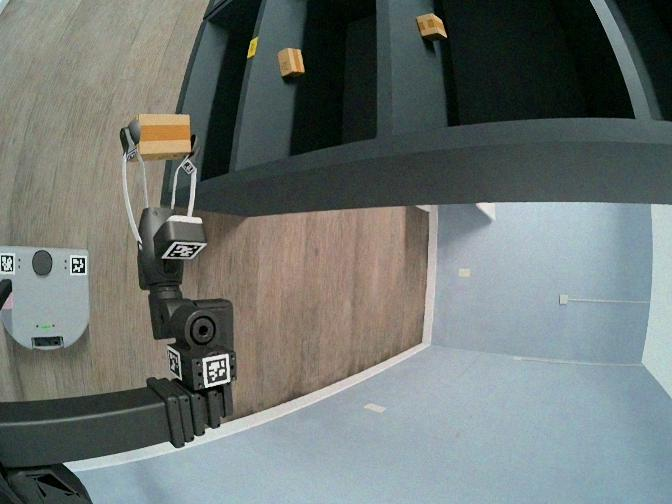

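>>> move(base={"rotate_rad":-1.6})

>>> move(base={"translate_m":1.3})

>>> move(base={"translate_m":0.45}, joints={"head_pan_rad":0.5,"head_tilt_rad":-0.5}, cameras=["nav_camera"])

Scene clock: 285.17 s.
move: done
base_odometry: x=+1.156 y=+2.229 heading=-2.929
turned_by_wheels: -1.600
turned_by_imu: -1.575
base_tilt: forward=-0.3 right=-1.1
lidar_m: 0.92 0.53 1.22 2.02 0.75 0.55 0.53 0.55 0.76 0.77 0.81 1.11
head_depth_mm: 625 698 792 913 1079 1274 301 / 627 699 792 914 1081 1289 303 / 626 699 792 916 1081 1287 302 / 624 700 794 916 1083 1288 316 / 628 701 796 919 1089 1290 1165 / 626 703 795 920 1083 1293 1160 / 627 701 793 922 1088 1280 1154
base_status: done
joint_positions: lift_m=+0.750 arm_m=+0.020 wrist_yaw_rad=+1.566 wrist_pitch_rad=-0.274 wrist_roll_rad=+0.000 gripper_m=+0.033 head_pan_rad=-1.570 head_tilt_rad=-0.700
joint_status: not commanded
measured_speeds: all 0
motor_effort: left_wheel=+8.1(12.0) right_wheel=-10.5(13.4) lift_m=+28.5(30.1) arm_m=+0.0(10.8) wrist_yaw_rad=+3.0(3.9) wrist_pitch_rad=+4.0(4.1) wrist_roll_rad=+0.2(0.3) gripper_m=-8.9(9.3) head_pan_rad=+1.3(1.9) head_tilt_rad=-0.5(1.5)
hand_pose: x=+0.2188 y=-0.1661 z=+0.7962 quat_wxyz=(+0.565, +0.563, -0.428, +0.426) (m; base frame)
wrist_depth_mm: - - - - - - - / - - - - - - - / - - - - - - - / - - - - - - - / - - 151 159 157 - - / - - 134 139 143 - - / - - 142 153 985 124 -
pictures: none

Scene clock: 299.30 s.
move: done
base_odometry: x=-0.115 y=+1.954 heading=-2.929
turned_by_wheels: +0.000
turned_by_imu: +0.000
base_tilt: forward=-0.3 right=-1.2
lidar_m: 1.92 1.60 2.38 1.37 0.51 0.43 1.82 1.11 0.82 0.78 0.82 1.12
head_depth_mm: 635 708 803 927 1095 1304 301 / 635 708 802 926 1096 1298 303 / 635 709 803 926 1098 1301 301 / 636 707 804 929 1096 1304 316 / 634 710 804 934 1098 1290 1161 / 637 711 805 929 1100 1299 1156 / 637 711 806 930 1103 1285 1155
base_status: done
joint_positions: lift_m=+0.750 arm_m=+0.020 wrist_yaw_rad=+1.566 wrist_pitch_rad=-0.274 wrist_roll_rad=+0.000 gripper_m=+0.033 head_pan_rad=-1.570 head_tilt_rad=-0.700
joint_status: not commanded
measured_speeds: all 0
motor_effort: left_wheel=+7.4(11.8) right_wheel=+1.8(11.0) lift_m=+26.6(29.9) arm_m=-12.2(13.6) wrist_yaw_rad=+2.7(4.3) wrist_pitch_rad=+3.9(4.1) wrist_roll_rad=-0.1(0.4) gripper_m=-8.5(9.4) head_pan_rad=+0.8(1.9) head_tilt_rad=-1.5(2.1)
hand_pose: x=+0.2188 y=-0.1661 z=+0.7962 quat_wxyz=(+0.565, +0.563, -0.428, +0.426) (m; base frame)
wrist_depth_mm: - - - - - - - / - - - - - - - / - - - - - - - / - - - - - - - / - - 154 159 157 - - / - - 134 139 143 - - / - - 142 152 970 124 921
pictures: none

Scene clock: 304.93 s.
move: done
base_odometry: x=-0.555 y=+1.859 heading=-2.929
turned_by_wheels: +0.000
turned_by_imu: +0.001
base_tilt: forward=-0.1 right=-1.3
lidar_m: 1.48 1.20 1.64 3.01 1.13 0.84 0.93 1.11 0.82 0.79 0.82 1.13
head_depth_mm: 1206 1278 1379 1468 1604 1625 1322 / 1265 1340 1449 1566 1700 1608 1312 / 1318 1421 1529 1644 1831 1608 1309 / 1389 1505 1611 1418 1872 1590 1312 / 1480 1599 1742 1327 1834 1550 1295 / 1555 1702 1844 1309 1870 1583 1302 / 1662 1810 1956 1295 1962 1577 1288
base_status: done
joint_positions: lift_m=+0.750 arm_m=+0.020 wrist_yaw_rad=+1.566 wrist_pitch_rad=-0.274 wrist_roll_rad=+0.000 gripper_m=+0.033 head_pan_rad=+0.500 head_tilt_rad=-0.498
joint_status: all done
measured_speeds: all 0
motor_effort: left_wheel=+2.9(11.8) right_wheel=+6.9(10.7) lift_m=+26.0(27.6) arm_m=-11.7(13.0) wrist_yaw_rad=+2.2(4.1) wrist_pitch_rad=+3.9(4.1) wrist_roll_rad=+0.1(0.3) gripper_m=-9.1(9.3) head_pan_rad=-3.3(5.9) head_tilt_rad=-1.8(6.4)
hand_pose: x=+0.2188 y=-0.1661 z=+0.7962 quat_wxyz=(+0.565, +0.563, -0.428, +0.426) (m; base frame)
wrist_depth_mm: - - - - - - - / - - - - - - - / - - - - - - - / - - - - - - - / - - 154 158 157 - - / - - 134 139 143 - - / - - 142 152 968 124 927
pictures: nav_camera (sideways)
camera_calibration:
nav_camera: T_world_to_cam=[[0.390848, 0.233009, 0.890474, -1.11807], [0.494089, -0.869347, 0.0106146, 0.0333378], [0.776604, 0.435825, -0.45491, 0.540548], [0, 0, 0, 1]] pos_world=[0.000733513, 0.0539194, 1.24116]

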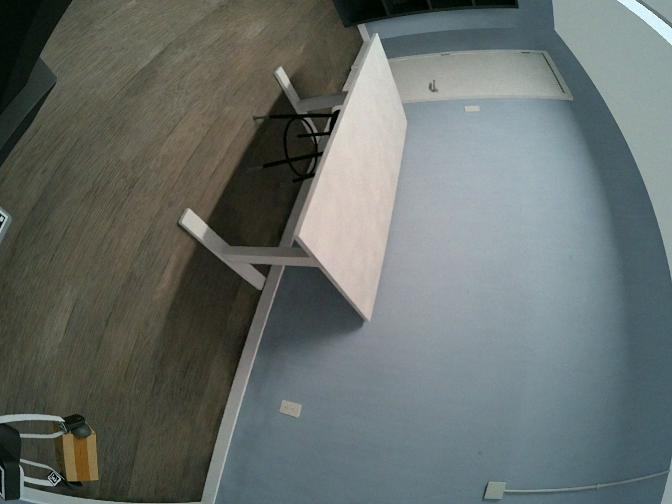

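>>> move(base={"rotate_rad":1.6}, joints={"lift_m":0.88})

>>> move(base={"translate_m":0.8}, joints={"head_pan_rad":-1.57,"head_tilt_rad":-0.5})

>>> move(joints={"wrist_yaw_rad":0}, speeds={"wrist_yaw_rad":0.6}, cameras=["head_camera"])

Scene clock: 333.83 s.
move: done
base_odometry: x=-0.555 y=+1.859 heading=-1.329
turned_by_wheels: +1.600
turned_by_imu: +1.574
base_tilt: forward=-0.4 right=-1.3
lidar_m: 2.86 1.12 0.84 0.97 1.10 0.81 0.79 0.82 1.15 1.48 1.20 1.64
head_depth_mm: 2826 3117 3616 3041 2123 1618 1328 / 2050 2368 2782 2871 2103 1618 1318 / 1623 1814 2058 2365 2101 1601 1307 / 1347 1471 1630 1820 1917 1599 1301 / 1151 1241 1347 1471 1633 1585 1299 / 1003 1067 1148 1241 1345 1441 1300 / 891 937 998 1072 1146 1236 1260
base_status: done
joint_positions: lift_m=+0.880 arm_m=+0.020 wrist_yaw_rad=+1.566 wrist_pitch_rad=-0.274 wrist_roll_rad=+0.000 gripper_m=+0.033 head_pan_rad=+0.500 head_tilt_rad=-0.500
joint_status: all done
measured_speeds: all 0
motor_effort: left_wheel=-8.6(12.7) right_wheel=+9.5(12.4) lift_m=+25.7(34.2) arm_m=-12.5(13.4) wrist_yaw_rad=+2.5(4.1) wrist_pitch_rad=+4.0(4.1) wrist_roll_rad=+0.0(0.4) gripper_m=-8.5(9.3) head_pan_rad=-3.1(3.7) head_tilt_rad=-4.0(5.5)
hand_pose: x=+0.2188 y=-0.1661 z=+0.9261 quat_wxyz=(+0.565, +0.563, -0.428, +0.426) (m; base frame)
wrist_depth_mm: - - - - - - - / - - - - - - - / - - - - - - - / - - - - - - - / - - 154 158 157 - - / - - 134 139 143 - - / - - 142 152 - 124 -
pictures: none

Scene clock: 342.97 s.
move: done
base_odometry: x=-0.363 y=+1.082 heading=-1.329
turned_by_wheels: +0.000
turned_by_imu: -0.001
base_tilt: forward=-0.1 right=-1.2
lidar_m: 2.70 1.09 0.81 0.79 0.82 1.63 1.58 1.65 1.55 1.06 1.04 1.52
head_depth_mm: 1236 1334 1459 1596 1741 1635 - / 1235 1341 1463 1550 949 1622 - / 1240 1339 1449 1341 940 1508 1378 / 1236 1341 1465 1329 932 1602 1296 / 1247 1345 1466 1318 967 1591 1299 / 1245 1349 1459 1298 958 1580 1294 / 1253 1348 1459 1290 948 1526 1323
base_status: done
joint_positions: lift_m=+0.880 arm_m=+0.020 wrist_yaw_rad=+1.566 wrist_pitch_rad=-0.274 wrist_roll_rad=+0.000 gripper_m=+0.033 head_pan_rad=-1.570 head_tilt_rad=-0.500
joint_status: all done
measured_speeds: all 0
motor_effort: left_wheel=+5.3(9.0) right_wheel=+4.8(14.4) lift_m=+31.6(32.5) arm_m=-9.1(12.7) wrist_yaw_rad=+3.3(4.7) wrist_pitch_rad=+4.0(4.2) wrist_roll_rad=+0.0(0.3) gripper_m=-8.4(9.4) head_pan_rad=+3.2(5.5) head_tilt_rad=-2.1(7.7)
hand_pose: x=+0.2188 y=-0.1661 z=+0.9261 quat_wxyz=(+0.565, +0.563, -0.428, +0.426) (m; base frame)
wrist_depth_mm: - - - - - - - / - - - - - - - / - - - - - - - / - - - - - - - / - - 154 158 157 - - / - - 134 139 142 - - / - - 142 152 - 124 -
pictures: none

Scene clock: 346.13 s.
move: done
base_odometry: x=-0.363 y=+1.082 heading=-1.329
turned_by_wheels: +0.000
turned_by_imu: +0.000
base_tilt: forward=-0.3 right=-1.3
lidar_m: 2.69 1.09 0.81 0.79 0.82 1.63 1.58 1.65 1.55 1.06 1.04 1.53
head_depth_mm: 1244 1342 1450 1592 1740 1625 - / 1231 1338 1452 1562 950 1617 - / 1240 1339 1466 1344 940 469 340 / 1234 1340 1460 1333 932 303 290 / 1247 1347 1464 1312 969 1492 1299 / 1247 1350 1471 1303 956 1586 1299 / 1252 1349 1467 1281 952 1518 1289
base_status: not commanded
joint_positions: lift_m=+0.880 arm_m=+0.020 wrist_yaw_rad=+0.002 wrist_pitch_rad=-0.274 wrist_roll_rad=+0.000 gripper_m=+0.033 head_pan_rad=-1.570 head_tilt_rad=-0.500
joint_status: all done
measured_speeds: all 0
motor_effort: left_wheel=+4.9(5.8) right_wheel=+5.5(5.5) lift_m=+31.1(31.8) arm_m=-7.7(9.6) wrist_yaw_rad=-2.4(5.7) wrist_pitch_rad=+4.0(4.1) wrist_roll_rad=+0.0(0.3) gripper_m=-8.4(9.4) head_pan_rad=+3.5(4.1) head_tilt_rad=-0.1(2.6)
hand_pose: x=-0.0210 y=-0.4051 z=+0.9261 quat_wxyz=(+0.701, +0.098, -0.700, -0.096) (m; base frame)
wrist_depth_mm: - - - - - - - / - - - - - - - / - - - - - - - / - - - - - - - / - - 152 158 150 - - / - - 134 139 143 - - / - - 142 152 - 123 -
pictures: head_camera (sideways)
camera_calibration:
head_camera: T_world_to_cam=[[-0.0466043, 0.432603, -0.900379, 1.1874], [0.997506, -0.027683, -0.0649325, 0.0780396], [-0.0530151, -0.901159, -0.430234, 0.515849], [0, 0, 0, 1]] pos_world=[0.00484094, -0.0466514, 1.29611]

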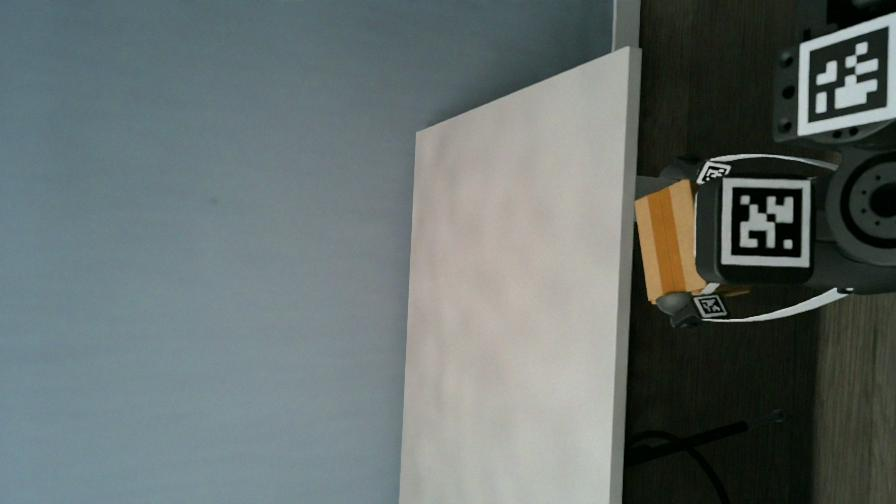

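>>> move(joints={"arm_m":0.46})

>>> move(joints={"lift_m":0.73})

>>> move(joints={"lift_m":0.69}, speeds={"lift_m":0.02}, contact_limits={"lift_m":{"down":13}}, cameras=["head_camera","wrist_camera"])

Scene clock: 369.30 s.
move: done
base_odometry: x=-0.363 y=+1.082 heading=-1.329
turned_by_wheels: +0.000
turned_by_imu: +0.000
base_tilt: forward=-0.2 right=-1.1
lidar_m: 2.69 1.09 0.81 0.78 0.82 1.63 1.58 1.65 1.55 1.06 1.03 1.53
head_depth_mm: 1235 1341 1443 1603 354 - - / 1234 1336 1453 553 354 1571 1311 / 1236 1339 1453 578 940 1515 1277 / 1242 1345 1456 608 931 1591 1307 / 1243 1352 1461 1313 966 1592 1302 / 1245 1342 1467 1294 962 1577 1297 / 1248 1348 1471 1285 952 1520 1282
base_status: not commanded
joint_positions: lift_m=+0.880 arm_m=+0.460 wrist_yaw_rad=+0.002 wrist_pitch_rad=-0.274 wrist_roll_rad=+0.000 gripper_m=+0.033 head_pan_rad=-1.570 head_tilt_rad=-0.500
joint_status: all done
measured_speeds: all 0
motor_effort: left_wheel=+5.1(5.8) right_wheel=+4.3(5.6) lift_m=+30.5(31.5) arm_m=+13.4(15.2) wrist_yaw_rad=-2.1(4.2) wrist_pitch_rad=+4.0(4.2) wrist_roll_rad=+0.0(0.3) gripper_m=-8.5(9.4) head_pan_rad=+3.3(4.0) head_tilt_rad=+0.4(1.4)
hand_pose: x=-0.0210 y=-0.8451 z=+0.9261 quat_wxyz=(+0.701, +0.098, -0.700, -0.096) (m; base frame)
wrist_depth_mm: - - - - - - - / - - - - - - - / - - - - - - - / - - - - - - - / - - 152 158 150 - - / - - 134 139 143 - - / - - 139 152 158 105 -
pictures: none

Scene clock: 371.50 s.
move: done
base_odometry: x=-0.363 y=+1.082 heading=-1.329
turned_by_wheels: +0.000
turned_by_imu: +0.000
base_tilt: forward=-0.4 right=-1.3
lidar_m: 2.69 1.09 0.81 0.78 0.82 1.63 1.58 1.65 1.55 1.06 1.04 1.52
head_depth_mm: 1238 1331 1458 1596 1743 1623 1324 / 1241 1333 1456 1566 947 458 367 / 1241 1336 1456 1338 639 1416 1276 / 1240 1337 1456 1329 669 1592 1308 / 1246 1346 1461 1316 964 1578 1302 / 1251 1352 1461 1301 958 1588 1290 / 1244 1343 1469 1283 950 1527 1288
base_status: not commanded
joint_positions: lift_m=+0.730 arm_m=+0.460 wrist_yaw_rad=+0.002 wrist_pitch_rad=-0.274 wrist_roll_rad=+0.000 gripper_m=+0.033 head_pan_rad=-1.570 head_tilt_rad=-0.500
joint_status: all done
measured_speeds: all 0
motor_effort: left_wheel=+5.2(5.7) right_wheel=+5.0(5.5) lift_m=+23.8(29.2) arm_m=+11.8(13.7) wrist_yaw_rad=-1.9(3.8) wrist_pitch_rad=+4.0(4.2) wrist_roll_rad=+0.1(0.4) gripper_m=-8.9(9.2) head_pan_rad=+3.0(3.6) head_tilt_rad=+1.9(1.9)
hand_pose: x=-0.0210 y=-0.8451 z=+0.7761 quat_wxyz=(+0.701, +0.098, -0.700, -0.096) (m; base frame)
wrist_depth_mm: - - - - - - - / - - - - - - - / - - - - - - - / - - - - - - - / - - 152 158 150 - - / - - 134 139 142 - - / - - 139 151 159 105 -
pictures: none

Scene clock: 373.87 s.
move: done
base_odometry: x=-0.363 y=+1.082 heading=-1.329
turned_by_wheels: +0.000
turned_by_imu: +0.000
base_tilt: forward=-0.2 right=-1.2
lidar_m: 2.69 1.09 0.81 0.78 0.82 1.63 1.58 1.65 1.54 1.06 1.04 1.53
head_depth_mm: 1239 1341 1457 1592 1745 1628 1322 / 1239 1338 1451 1551 952 1569 398 / 1241 1349 1464 1355 670 1377 1268 / 1237 1340 1459 1330 684 1557 1303 / 1245 1344 1467 1311 965 1600 1305 / 1241 1351 1466 1303 958 1588 1296 / 1242 1349 1470 1296 952 1522 1288
base_status: not commanded
joint_positions: lift_m=+0.690 arm_m=+0.460 wrist_yaw_rad=+0.002 wrist_pitch_rad=-0.188 wrist_roll_rad=+0.000 gripper_m=+0.033 head_pan_rad=-1.570 head_tilt_rad=-0.500
joint_status: all done
measured_speeds: all 0
on_its_own: wrist_pitch_rad is at rest, and its effort (-11.9) is outside its rest range (-8 to +12)
motor_effort: left_wheel=+5.3(5.7) right_wheel=+4.9(5.7) lift_m=+18.1(25.0) arm_m=+9.4(12.3) wrist_yaw_rad=-3.1(3.5) wrist_pitch_rad=-11.9(12.4) wrist_roll_rad=-0.3(0.3) gripper_m=-8.3(9.2) head_pan_rad=+2.9(3.8) head_tilt_rad=+2.3(2.4)
contact_limits: lift_m down 13 (down: maximum 72; up: maximum 65)
hand_pose: x=-0.0210 y=-0.8522 z=+0.7572 quat_wxyz=(+0.704, +0.067, -0.704, -0.066) (m; base frame)
wrist_depth_mm: - - - - - - - / - - - - - - - / - - - - - - - / - - - - - - - / - - 152 156 148 - - / - - 133 139 143 - - / - - 140 149 156 105 -
pictures: head_camera (sideways), wrist_camera
camera_calibration:
head_camera: T_world_to_cam=[[-0.0466475, 0.4326, -0.900379, 1.1874], [0.997509, -0.0275737, -0.0649279, 0.0780386], [-0.0529146, -0.901164, -0.430236, 0.51585], [0, 0, 0, 1]] pos_world=[0.00484109, -0.0466513, 1.29611]
wrist_camera: T_world_to_cam=[[-0.998903, -0.0438604, -0.0163903, -0.0392992], [-0.00149425, 0.379733, -0.925095, 1.05661], [0.046799, -0.924056, -0.379382, -0.333092], [0, 0, 0, 1]] pos_world=[-0.0220889, -0.71075, 0.850454]

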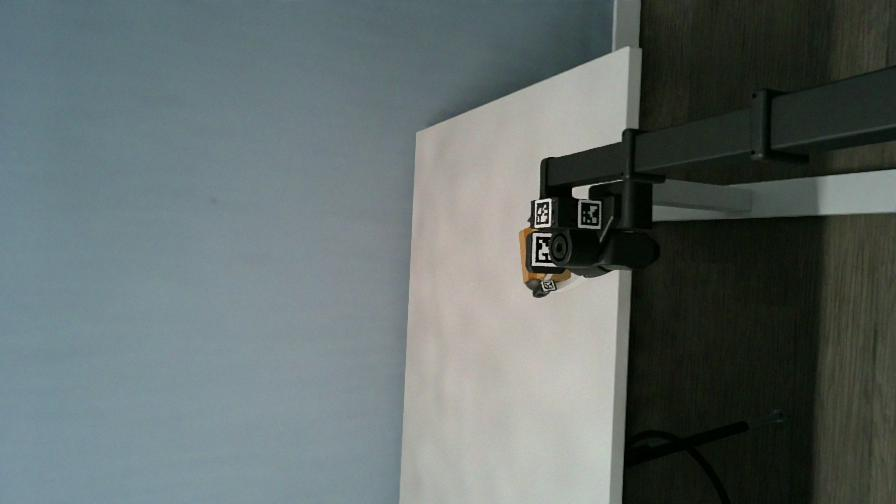

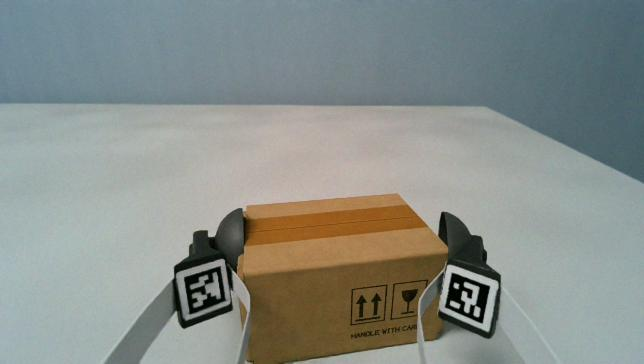

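>>> move(joints={"lift_m":0.703})

>>> move(joints={"gripper_m":0.179})

>>> move(joints={"lift_m":0.715})

>>> move(joints={"arm_m":0.001}, cameras=["head_camera"])

>>> move(joints={"gripper_m":0.04,"wrist_pitch_rad":-0.4})

>>> move(joints={"wrist_yaw_rad":3.0})

>>> move(joints={"lift_m":0.29}, pace="max")

Scene clock: 391.40 s.
move: done
base_odometry: x=-0.363 y=+1.082 heading=-1.329
turned_by_wheels: +0.000
turned_by_imu: +0.000
base_tilt: forward=-0.3 right=-1.1
lidar_m: 2.70 1.09 0.81 0.78 0.82 1.63 1.58 1.65 1.55 1.06 1.03 1.52
head_depth_mm: 1240 1335 1457 1588 1732 1624 1328 / 1243 1339 1456 1547 946 1531 388 / 1239 1340 1454 1341 651 1418 1270 / 1238 1346 1455 1333 682 1598 1304 / 1245 1344 1462 1318 965 1575 1303 / 1250 1357 1461 1300 959 1580 1289 / 1248 1345 1467 1283 954 1522 1281
base_status: not commanded
joint_positions: lift_m=+0.703 arm_m=+0.460 wrist_yaw_rad=+0.002 wrist_pitch_rad=-0.230 wrist_roll_rad=+0.000 gripper_m=+0.033 head_pan_rad=-1.570 head_tilt_rad=-0.500
joint_status: all done
measured_speeds: all 0
motor_effort: left_wheel=+5.1(5.7) right_wheel=+4.2(5.2) lift_m=+29.0(29.4) arm_m=+7.7(8.2) wrist_yaw_rad=-1.9(4.1) wrist_pitch_rad=-4.1(11.9) wrist_roll_rad=-0.1(0.3) gripper_m=-8.5(9.0) head_pan_rad=+2.5(3.4) head_tilt_rad=+3.1(3.2)
hand_pose: x=-0.0210 y=-0.8489 z=+0.7597 quat_wxyz=(+0.703, +0.082, -0.702, -0.081) (m; base frame)
wrist_depth_mm: - - - - - - - / - - - - - - - / - - - - - - - / - - - - - - - / - - 154 157 149 - - / - - 134 139 143 - - / - - 140 152 158 104 -
pictures: none

Scene clock: 393.40 s.
move: done
base_odometry: x=-0.363 y=+1.082 heading=-1.329
turned_by_wheels: +0.000
turned_by_imu: +0.000
base_tilt: forward=-0.2 right=-1.3
lidar_m: 2.69 1.09 0.81 0.79 0.82 1.63 1.58 1.65 1.54 1.06 1.04 1.53
head_depth_mm: 1235 1336 1447 1602 1754 1622 1326 / 1232 1326 1449 1552 946 1531 388 / 1244 1333 1464 1343 651 1425 1272 / 1238 1339 1466 1332 681 1595 1305 / 1245 1346 1461 1318 930 1587 1299 / 1240 1339 1463 1300 960 1571 1294 / 1245 1346 1470 1283 950 1514 1281
base_status: not commanded
joint_positions: lift_m=+0.703 arm_m=+0.460 wrist_yaw_rad=-0.003 wrist_pitch_rad=-0.263 wrist_roll_rad=+0.000 gripper_m=+0.179 head_pan_rad=-1.570 head_tilt_rad=-0.500
joint_status: all done
measured_speeds: all 0
motor_effort: left_wheel=+4.1(5.5) right_wheel=+4.9(5.8) lift_m=+22.7(29.3) arm_m=+5.8(7.2) wrist_yaw_rad=+2.0(3.6) wrist_pitch_rad=+2.0(4.1) wrist_roll_rad=-0.2(0.4) gripper_m=-0.1(84.6) head_pan_rad=+2.4(3.3) head_tilt_rad=+3.4(4.2)
hand_pose: x=-0.0223 y=-0.8461 z=+0.7517 quat_wxyz=(+0.701, +0.092, -0.701, -0.094) (m; base frame)
wrist_depth_mm: - - - - - - - / - - - - - - - / - - - - - - - / - - - 173 173 - - / - 142 142 142 146 - - / - 126 137 144 152 - - / - - - 154 - - 105
pictures: none

Scene clock: 394.17 s.
move: done
base_odometry: x=-0.363 y=+1.082 heading=-1.329
turned_by_wheels: +0.000
turned_by_imu: +0.000
base_tilt: forward=-0.2 right=-1.2
lidar_m: 2.69 1.09 0.81 0.78 0.82 1.63 1.58 1.65 1.54 1.06 1.04 1.53
head_depth_mm: 1230 1334 1459 1601 1729 1630 1326 / 1239 1333 1450 1548 950 493 384 / 1240 1339 1457 1353 643 1423 1281 / 1245 1342 1458 1322 674 1596 1312 / 1244 1339 1460 1317 927 1583 1292 / 1254 1350 1468 1304 958 1582 1289 / 1246 1348 1468 1283 951 1518 1291
base_status: not commanded
joint_positions: lift_m=+0.715 arm_m=+0.460 wrist_yaw_rad=-0.003 wrist_pitch_rad=-0.264 wrist_roll_rad=+0.000 gripper_m=+0.179 head_pan_rad=-1.570 head_tilt_rad=-0.500
joint_status: all done
measured_speeds: all 0
motor_effort: left_wheel=+4.6(4.7) right_wheel=+5.0(5.3) lift_m=+29.6(32.1) arm_m=+5.4(6.0) wrist_yaw_rad=+2.7(3.2) wrist_pitch_rad=+2.1(2.2) wrist_roll_rad=+0.0(0.2) gripper_m=+0.4(1.0) head_pan_rad=+2.9(3.3) head_tilt_rad=+3.5(4.3)
hand_pose: x=-0.0222 y=-0.8461 z=+0.7636 quat_wxyz=(+0.701, +0.092, -0.701, -0.094) (m; base frame)
wrist_depth_mm: - - - - - - - / - - - - - - - / - - - - - - - / - - - - - - - / - 142 162 162 162 - - / - 126 139 144 152 - - / - - 150 156 164 - 105
pictures: none

Scene clock: 398.73 s.
move: done
base_odometry: x=-0.363 y=+1.082 heading=-1.329
turned_by_wheels: +0.000
turned_by_imu: +0.000
base_tilt: forward=-0.3 right=-1.2
lidar_m: 2.69 1.09 0.81 0.79 0.82 1.63 1.58 1.65 1.55 1.05 1.03 1.52
head_depth_mm: 1240 1330 1452 1596 1739 1617 1328 / 1242 1342 1456 1546 955 1615 1316 / 1234 1345 1451 1350 937 1514 1281 / 1243 1342 1459 1322 928 1604 1309 / 1243 1337 1453 1318 966 1592 1295 / 1251 1337 1468 1310 956 1580 1287 / 1248 1344 1466 1288 946 1518 1292
base_status: not commanded
joint_positions: lift_m=+0.715 arm_m=+0.001 wrist_yaw_rad=-0.003 wrist_pitch_rad=-0.264 wrist_roll_rad=+0.000 gripper_m=+0.179 head_pan_rad=-1.570 head_tilt_rad=-0.500
joint_status: all done
measured_speeds: all 0
motor_effort: left_wheel=+4.6(4.8) right_wheel=+4.9(5.4) lift_m=+25.4(30.0) arm_m=-13.0(14.9) wrist_yaw_rad=+2.5(3.9) wrist_pitch_rad=+2.1(2.3) wrist_roll_rad=-0.2(0.3) gripper_m=+0.6(1.2) head_pan_rad=+1.9(3.1) head_tilt_rad=+4.4(4.8)
hand_pose: x=-0.0222 y=-0.3870 z=+0.7636 quat_wxyz=(+0.701, +0.092, -0.701, -0.094) (m; base frame)
wrist_depth_mm: - - - - - - - / - - - 574 - - - / - - - - - - - / - - - - - - - / - - - - - - - / 123 144 - - - - - / 947 989 - - - 985 105
pictures: head_camera (sideways)
camera_calibration:
head_camera: T_world_to_cam=[[-0.0466602, 0.432318, -0.900513, 1.18756], [0.997508, -0.02759, -0.0649314, 0.0780424], [-0.0529161, -0.901299, -0.429953, 0.515477], [0, 0, 0, 1]] pos_world=[0.00484105, -0.0466526, 1.29612]

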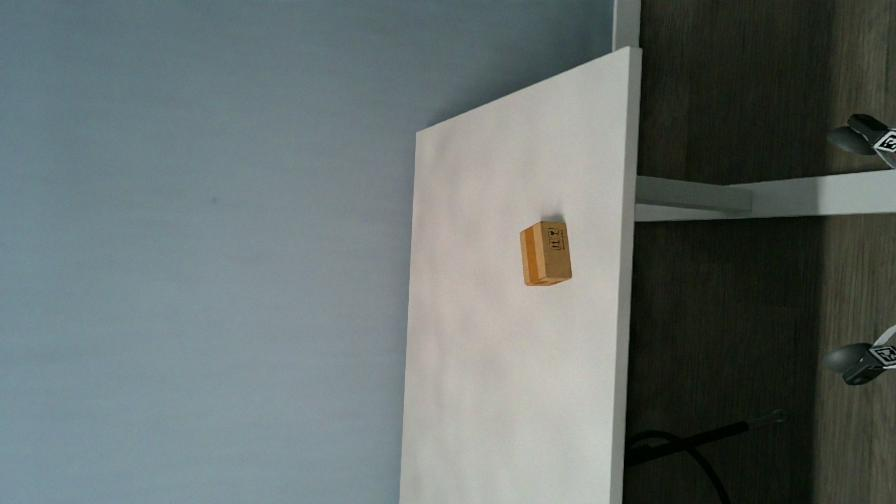

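Scene clock: 400.67 s.
move: done
base_odometry: x=-0.363 y=+1.082 heading=-1.329
turned_by_wheels: +0.000
turned_by_imu: +0.000
base_tilt: forward=-0.4 right=-1.2
lidar_m: 2.69 1.09 0.81 0.78 0.82 1.63 1.58 1.65 1.55 1.05 1.04 1.53
head_depth_mm: 1234 1334 1458 1599 1759 1629 1324 / 1244 1343 1458 1557 947 1618 1314 / 1242 1338 1461 1352 943 1515 1280 / 1248 1343 1465 1330 931 1601 1302 / 1240 1344 1458 1319 966 1597 1309 / 1247 1344 1468 1309 957 1583 1293 / 1239 1348 1467 1288 952 1519 1287
base_status: not commanded
joint_positions: lift_m=+0.715 arm_m=+0.001 wrist_yaw_rad=-0.003 wrist_pitch_rad=-0.412 wrist_roll_rad=+0.000 gripper_m=+0.040 head_pan_rad=-1.570 head_tilt_rad=-0.500
joint_status: all done
measured_speeds: all 0
motor_effort: left_wheel=+4.3(4.8) right_wheel=+5.3(5.7) lift_m=+27.5(27.5) arm_m=-12.0(13.2) wrist_yaw_rad=+2.2(3.6) wrist_pitch_rad=+1.7(4.8) wrist_roll_rad=-0.2(0.3) gripper_m=+0.6(82.9) head_pan_rad=+2.2(2.8) head_tilt_rad=+4.0(5.0)
hand_pose: x=-0.0222 y=-0.3711 z=+0.7290 quat_wxyz=(+0.692, +0.144, -0.692, -0.146) (m; base frame)
wrist_depth_mm: - - - 526 - - - / - - - - - - - / - - - - - - - / - - - - - - - / - - - - - - - / - - 125 - 129 - - / 898 921 865 895 845 889 882
pictures: none

Scene clock: 403.17 s.
move: done
base_odometry: x=-0.363 y=+1.082 heading=-1.329
turned_by_wheels: +0.000
turned_by_imu: +0.000
base_tilt: forward=-0.1 right=-1.2
lidar_m: 2.70 1.09 0.81 0.79 0.82 1.63 1.58 1.65 1.55 1.06 1.04 1.53
head_depth_mm: 1241 1338 1457 1585 1744 1639 1327 / 1237 1344 1444 1550 944 1626 1313 / 1241 1335 1456 1353 942 1516 1282 / 1244 1342 1456 1339 933 1609 1300 / 1243 1342 1459 1324 966 1598 1305 / 1245 1346 1460 1308 960 1588 1289 / 1246 1347 1455 1291 952 1522 1287
base_status: not commanded
joint_positions: lift_m=+0.715 arm_m=+0.001 wrist_yaw_rad=+2.997 wrist_pitch_rad=-0.412 wrist_roll_rad=+0.000 gripper_m=+0.040 head_pan_rad=-1.570 head_tilt_rad=-0.500
joint_status: all done
measured_speeds: all 0
motor_effort: left_wheel=+4.5(4.6) right_wheel=+4.6(5.4) lift_m=+29.5(29.8) arm_m=-10.5(12.1) wrist_yaw_rad=+1.9(5.6) wrist_pitch_rad=+1.8(1.9) wrist_roll_rad=-0.1(0.3) gripper_m=+0.1(0.9) head_pan_rad=+1.9(2.7) head_tilt_rad=+3.9(5.0)
hand_pose: x=+0.0112 y=+0.0768 z=+0.7290 quat_wxyz=(+0.195, +0.700, +0.095, +0.680) (m; base frame)
wrist_depth_mm: 745 137 - - - 793 - / - 148 - - - - - / - 162 171 - 948 - - / - 183 191 - - - - / - - 202 - - - - / - - 127 - 129 - - / 906 918 262 890 852 889 860
pictures: none

Scene clock: 406.80 s.
move: done
base_odometry: x=-0.363 y=+1.082 heading=-1.329
turned_by_wheels: +0.000
turned_by_imu: +0.000
base_tilt: forward=-0.1 right=-1.2
lidar_m: 2.69 1.09 0.81 0.79 0.82 1.63 1.58 1.65 1.54 1.06 1.04 1.53
head_depth_mm: 1237 1337 1450 1594 1747 1626 1331 / 1237 1349 1463 1552 948 1627 1312 / 1246 1335 1462 1360 937 1516 1282 / 1240 1338 1462 1337 935 1597 1300 / 1238 1342 1459 1314 966 1596 1300 / 1238 1342 1465 1309 958 1581 1290 / 1248 1346 1462 1297 950 1527 1292
base_status: not commanded
joint_positions: lift_m=+0.290 arm_m=+0.001 wrist_yaw_rad=+2.997 wrist_pitch_rad=-0.414 wrist_roll_rad=+0.000 gripper_m=+0.040 head_pan_rad=-1.570 head_tilt_rad=-0.500
joint_status: all done
measured_speeds: all 0
motor_effort: left_wheel=+4.5(4.8) right_wheel=+4.4(5.7) lift_m=+25.6(28.6) arm_m=-7.9(10.6) wrist_yaw_rad=+3.1(3.5) wrist_pitch_rad=+2.2(2.3) wrist_roll_rad=-0.2(0.4) gripper_m=+0.5(0.9) head_pan_rad=+1.8(2.7) head_tilt_rad=+3.8(5.1)
hand_pose: x=+0.0112 y=+0.0765 z=+0.3035 quat_wxyz=(+0.195, +0.700, +0.095, +0.680) (m; base frame)
wrist_depth_mm: 740 137 - - - 795 - / - 148 - - - - - / 911 162 194 874 880 865 894 / 755 187 683 725 726 716 711 / 614 595 203 581 578 595 590 / 524 522 127 312 129 504 506 / 454 292 262 280 429 440 438
pictures: none


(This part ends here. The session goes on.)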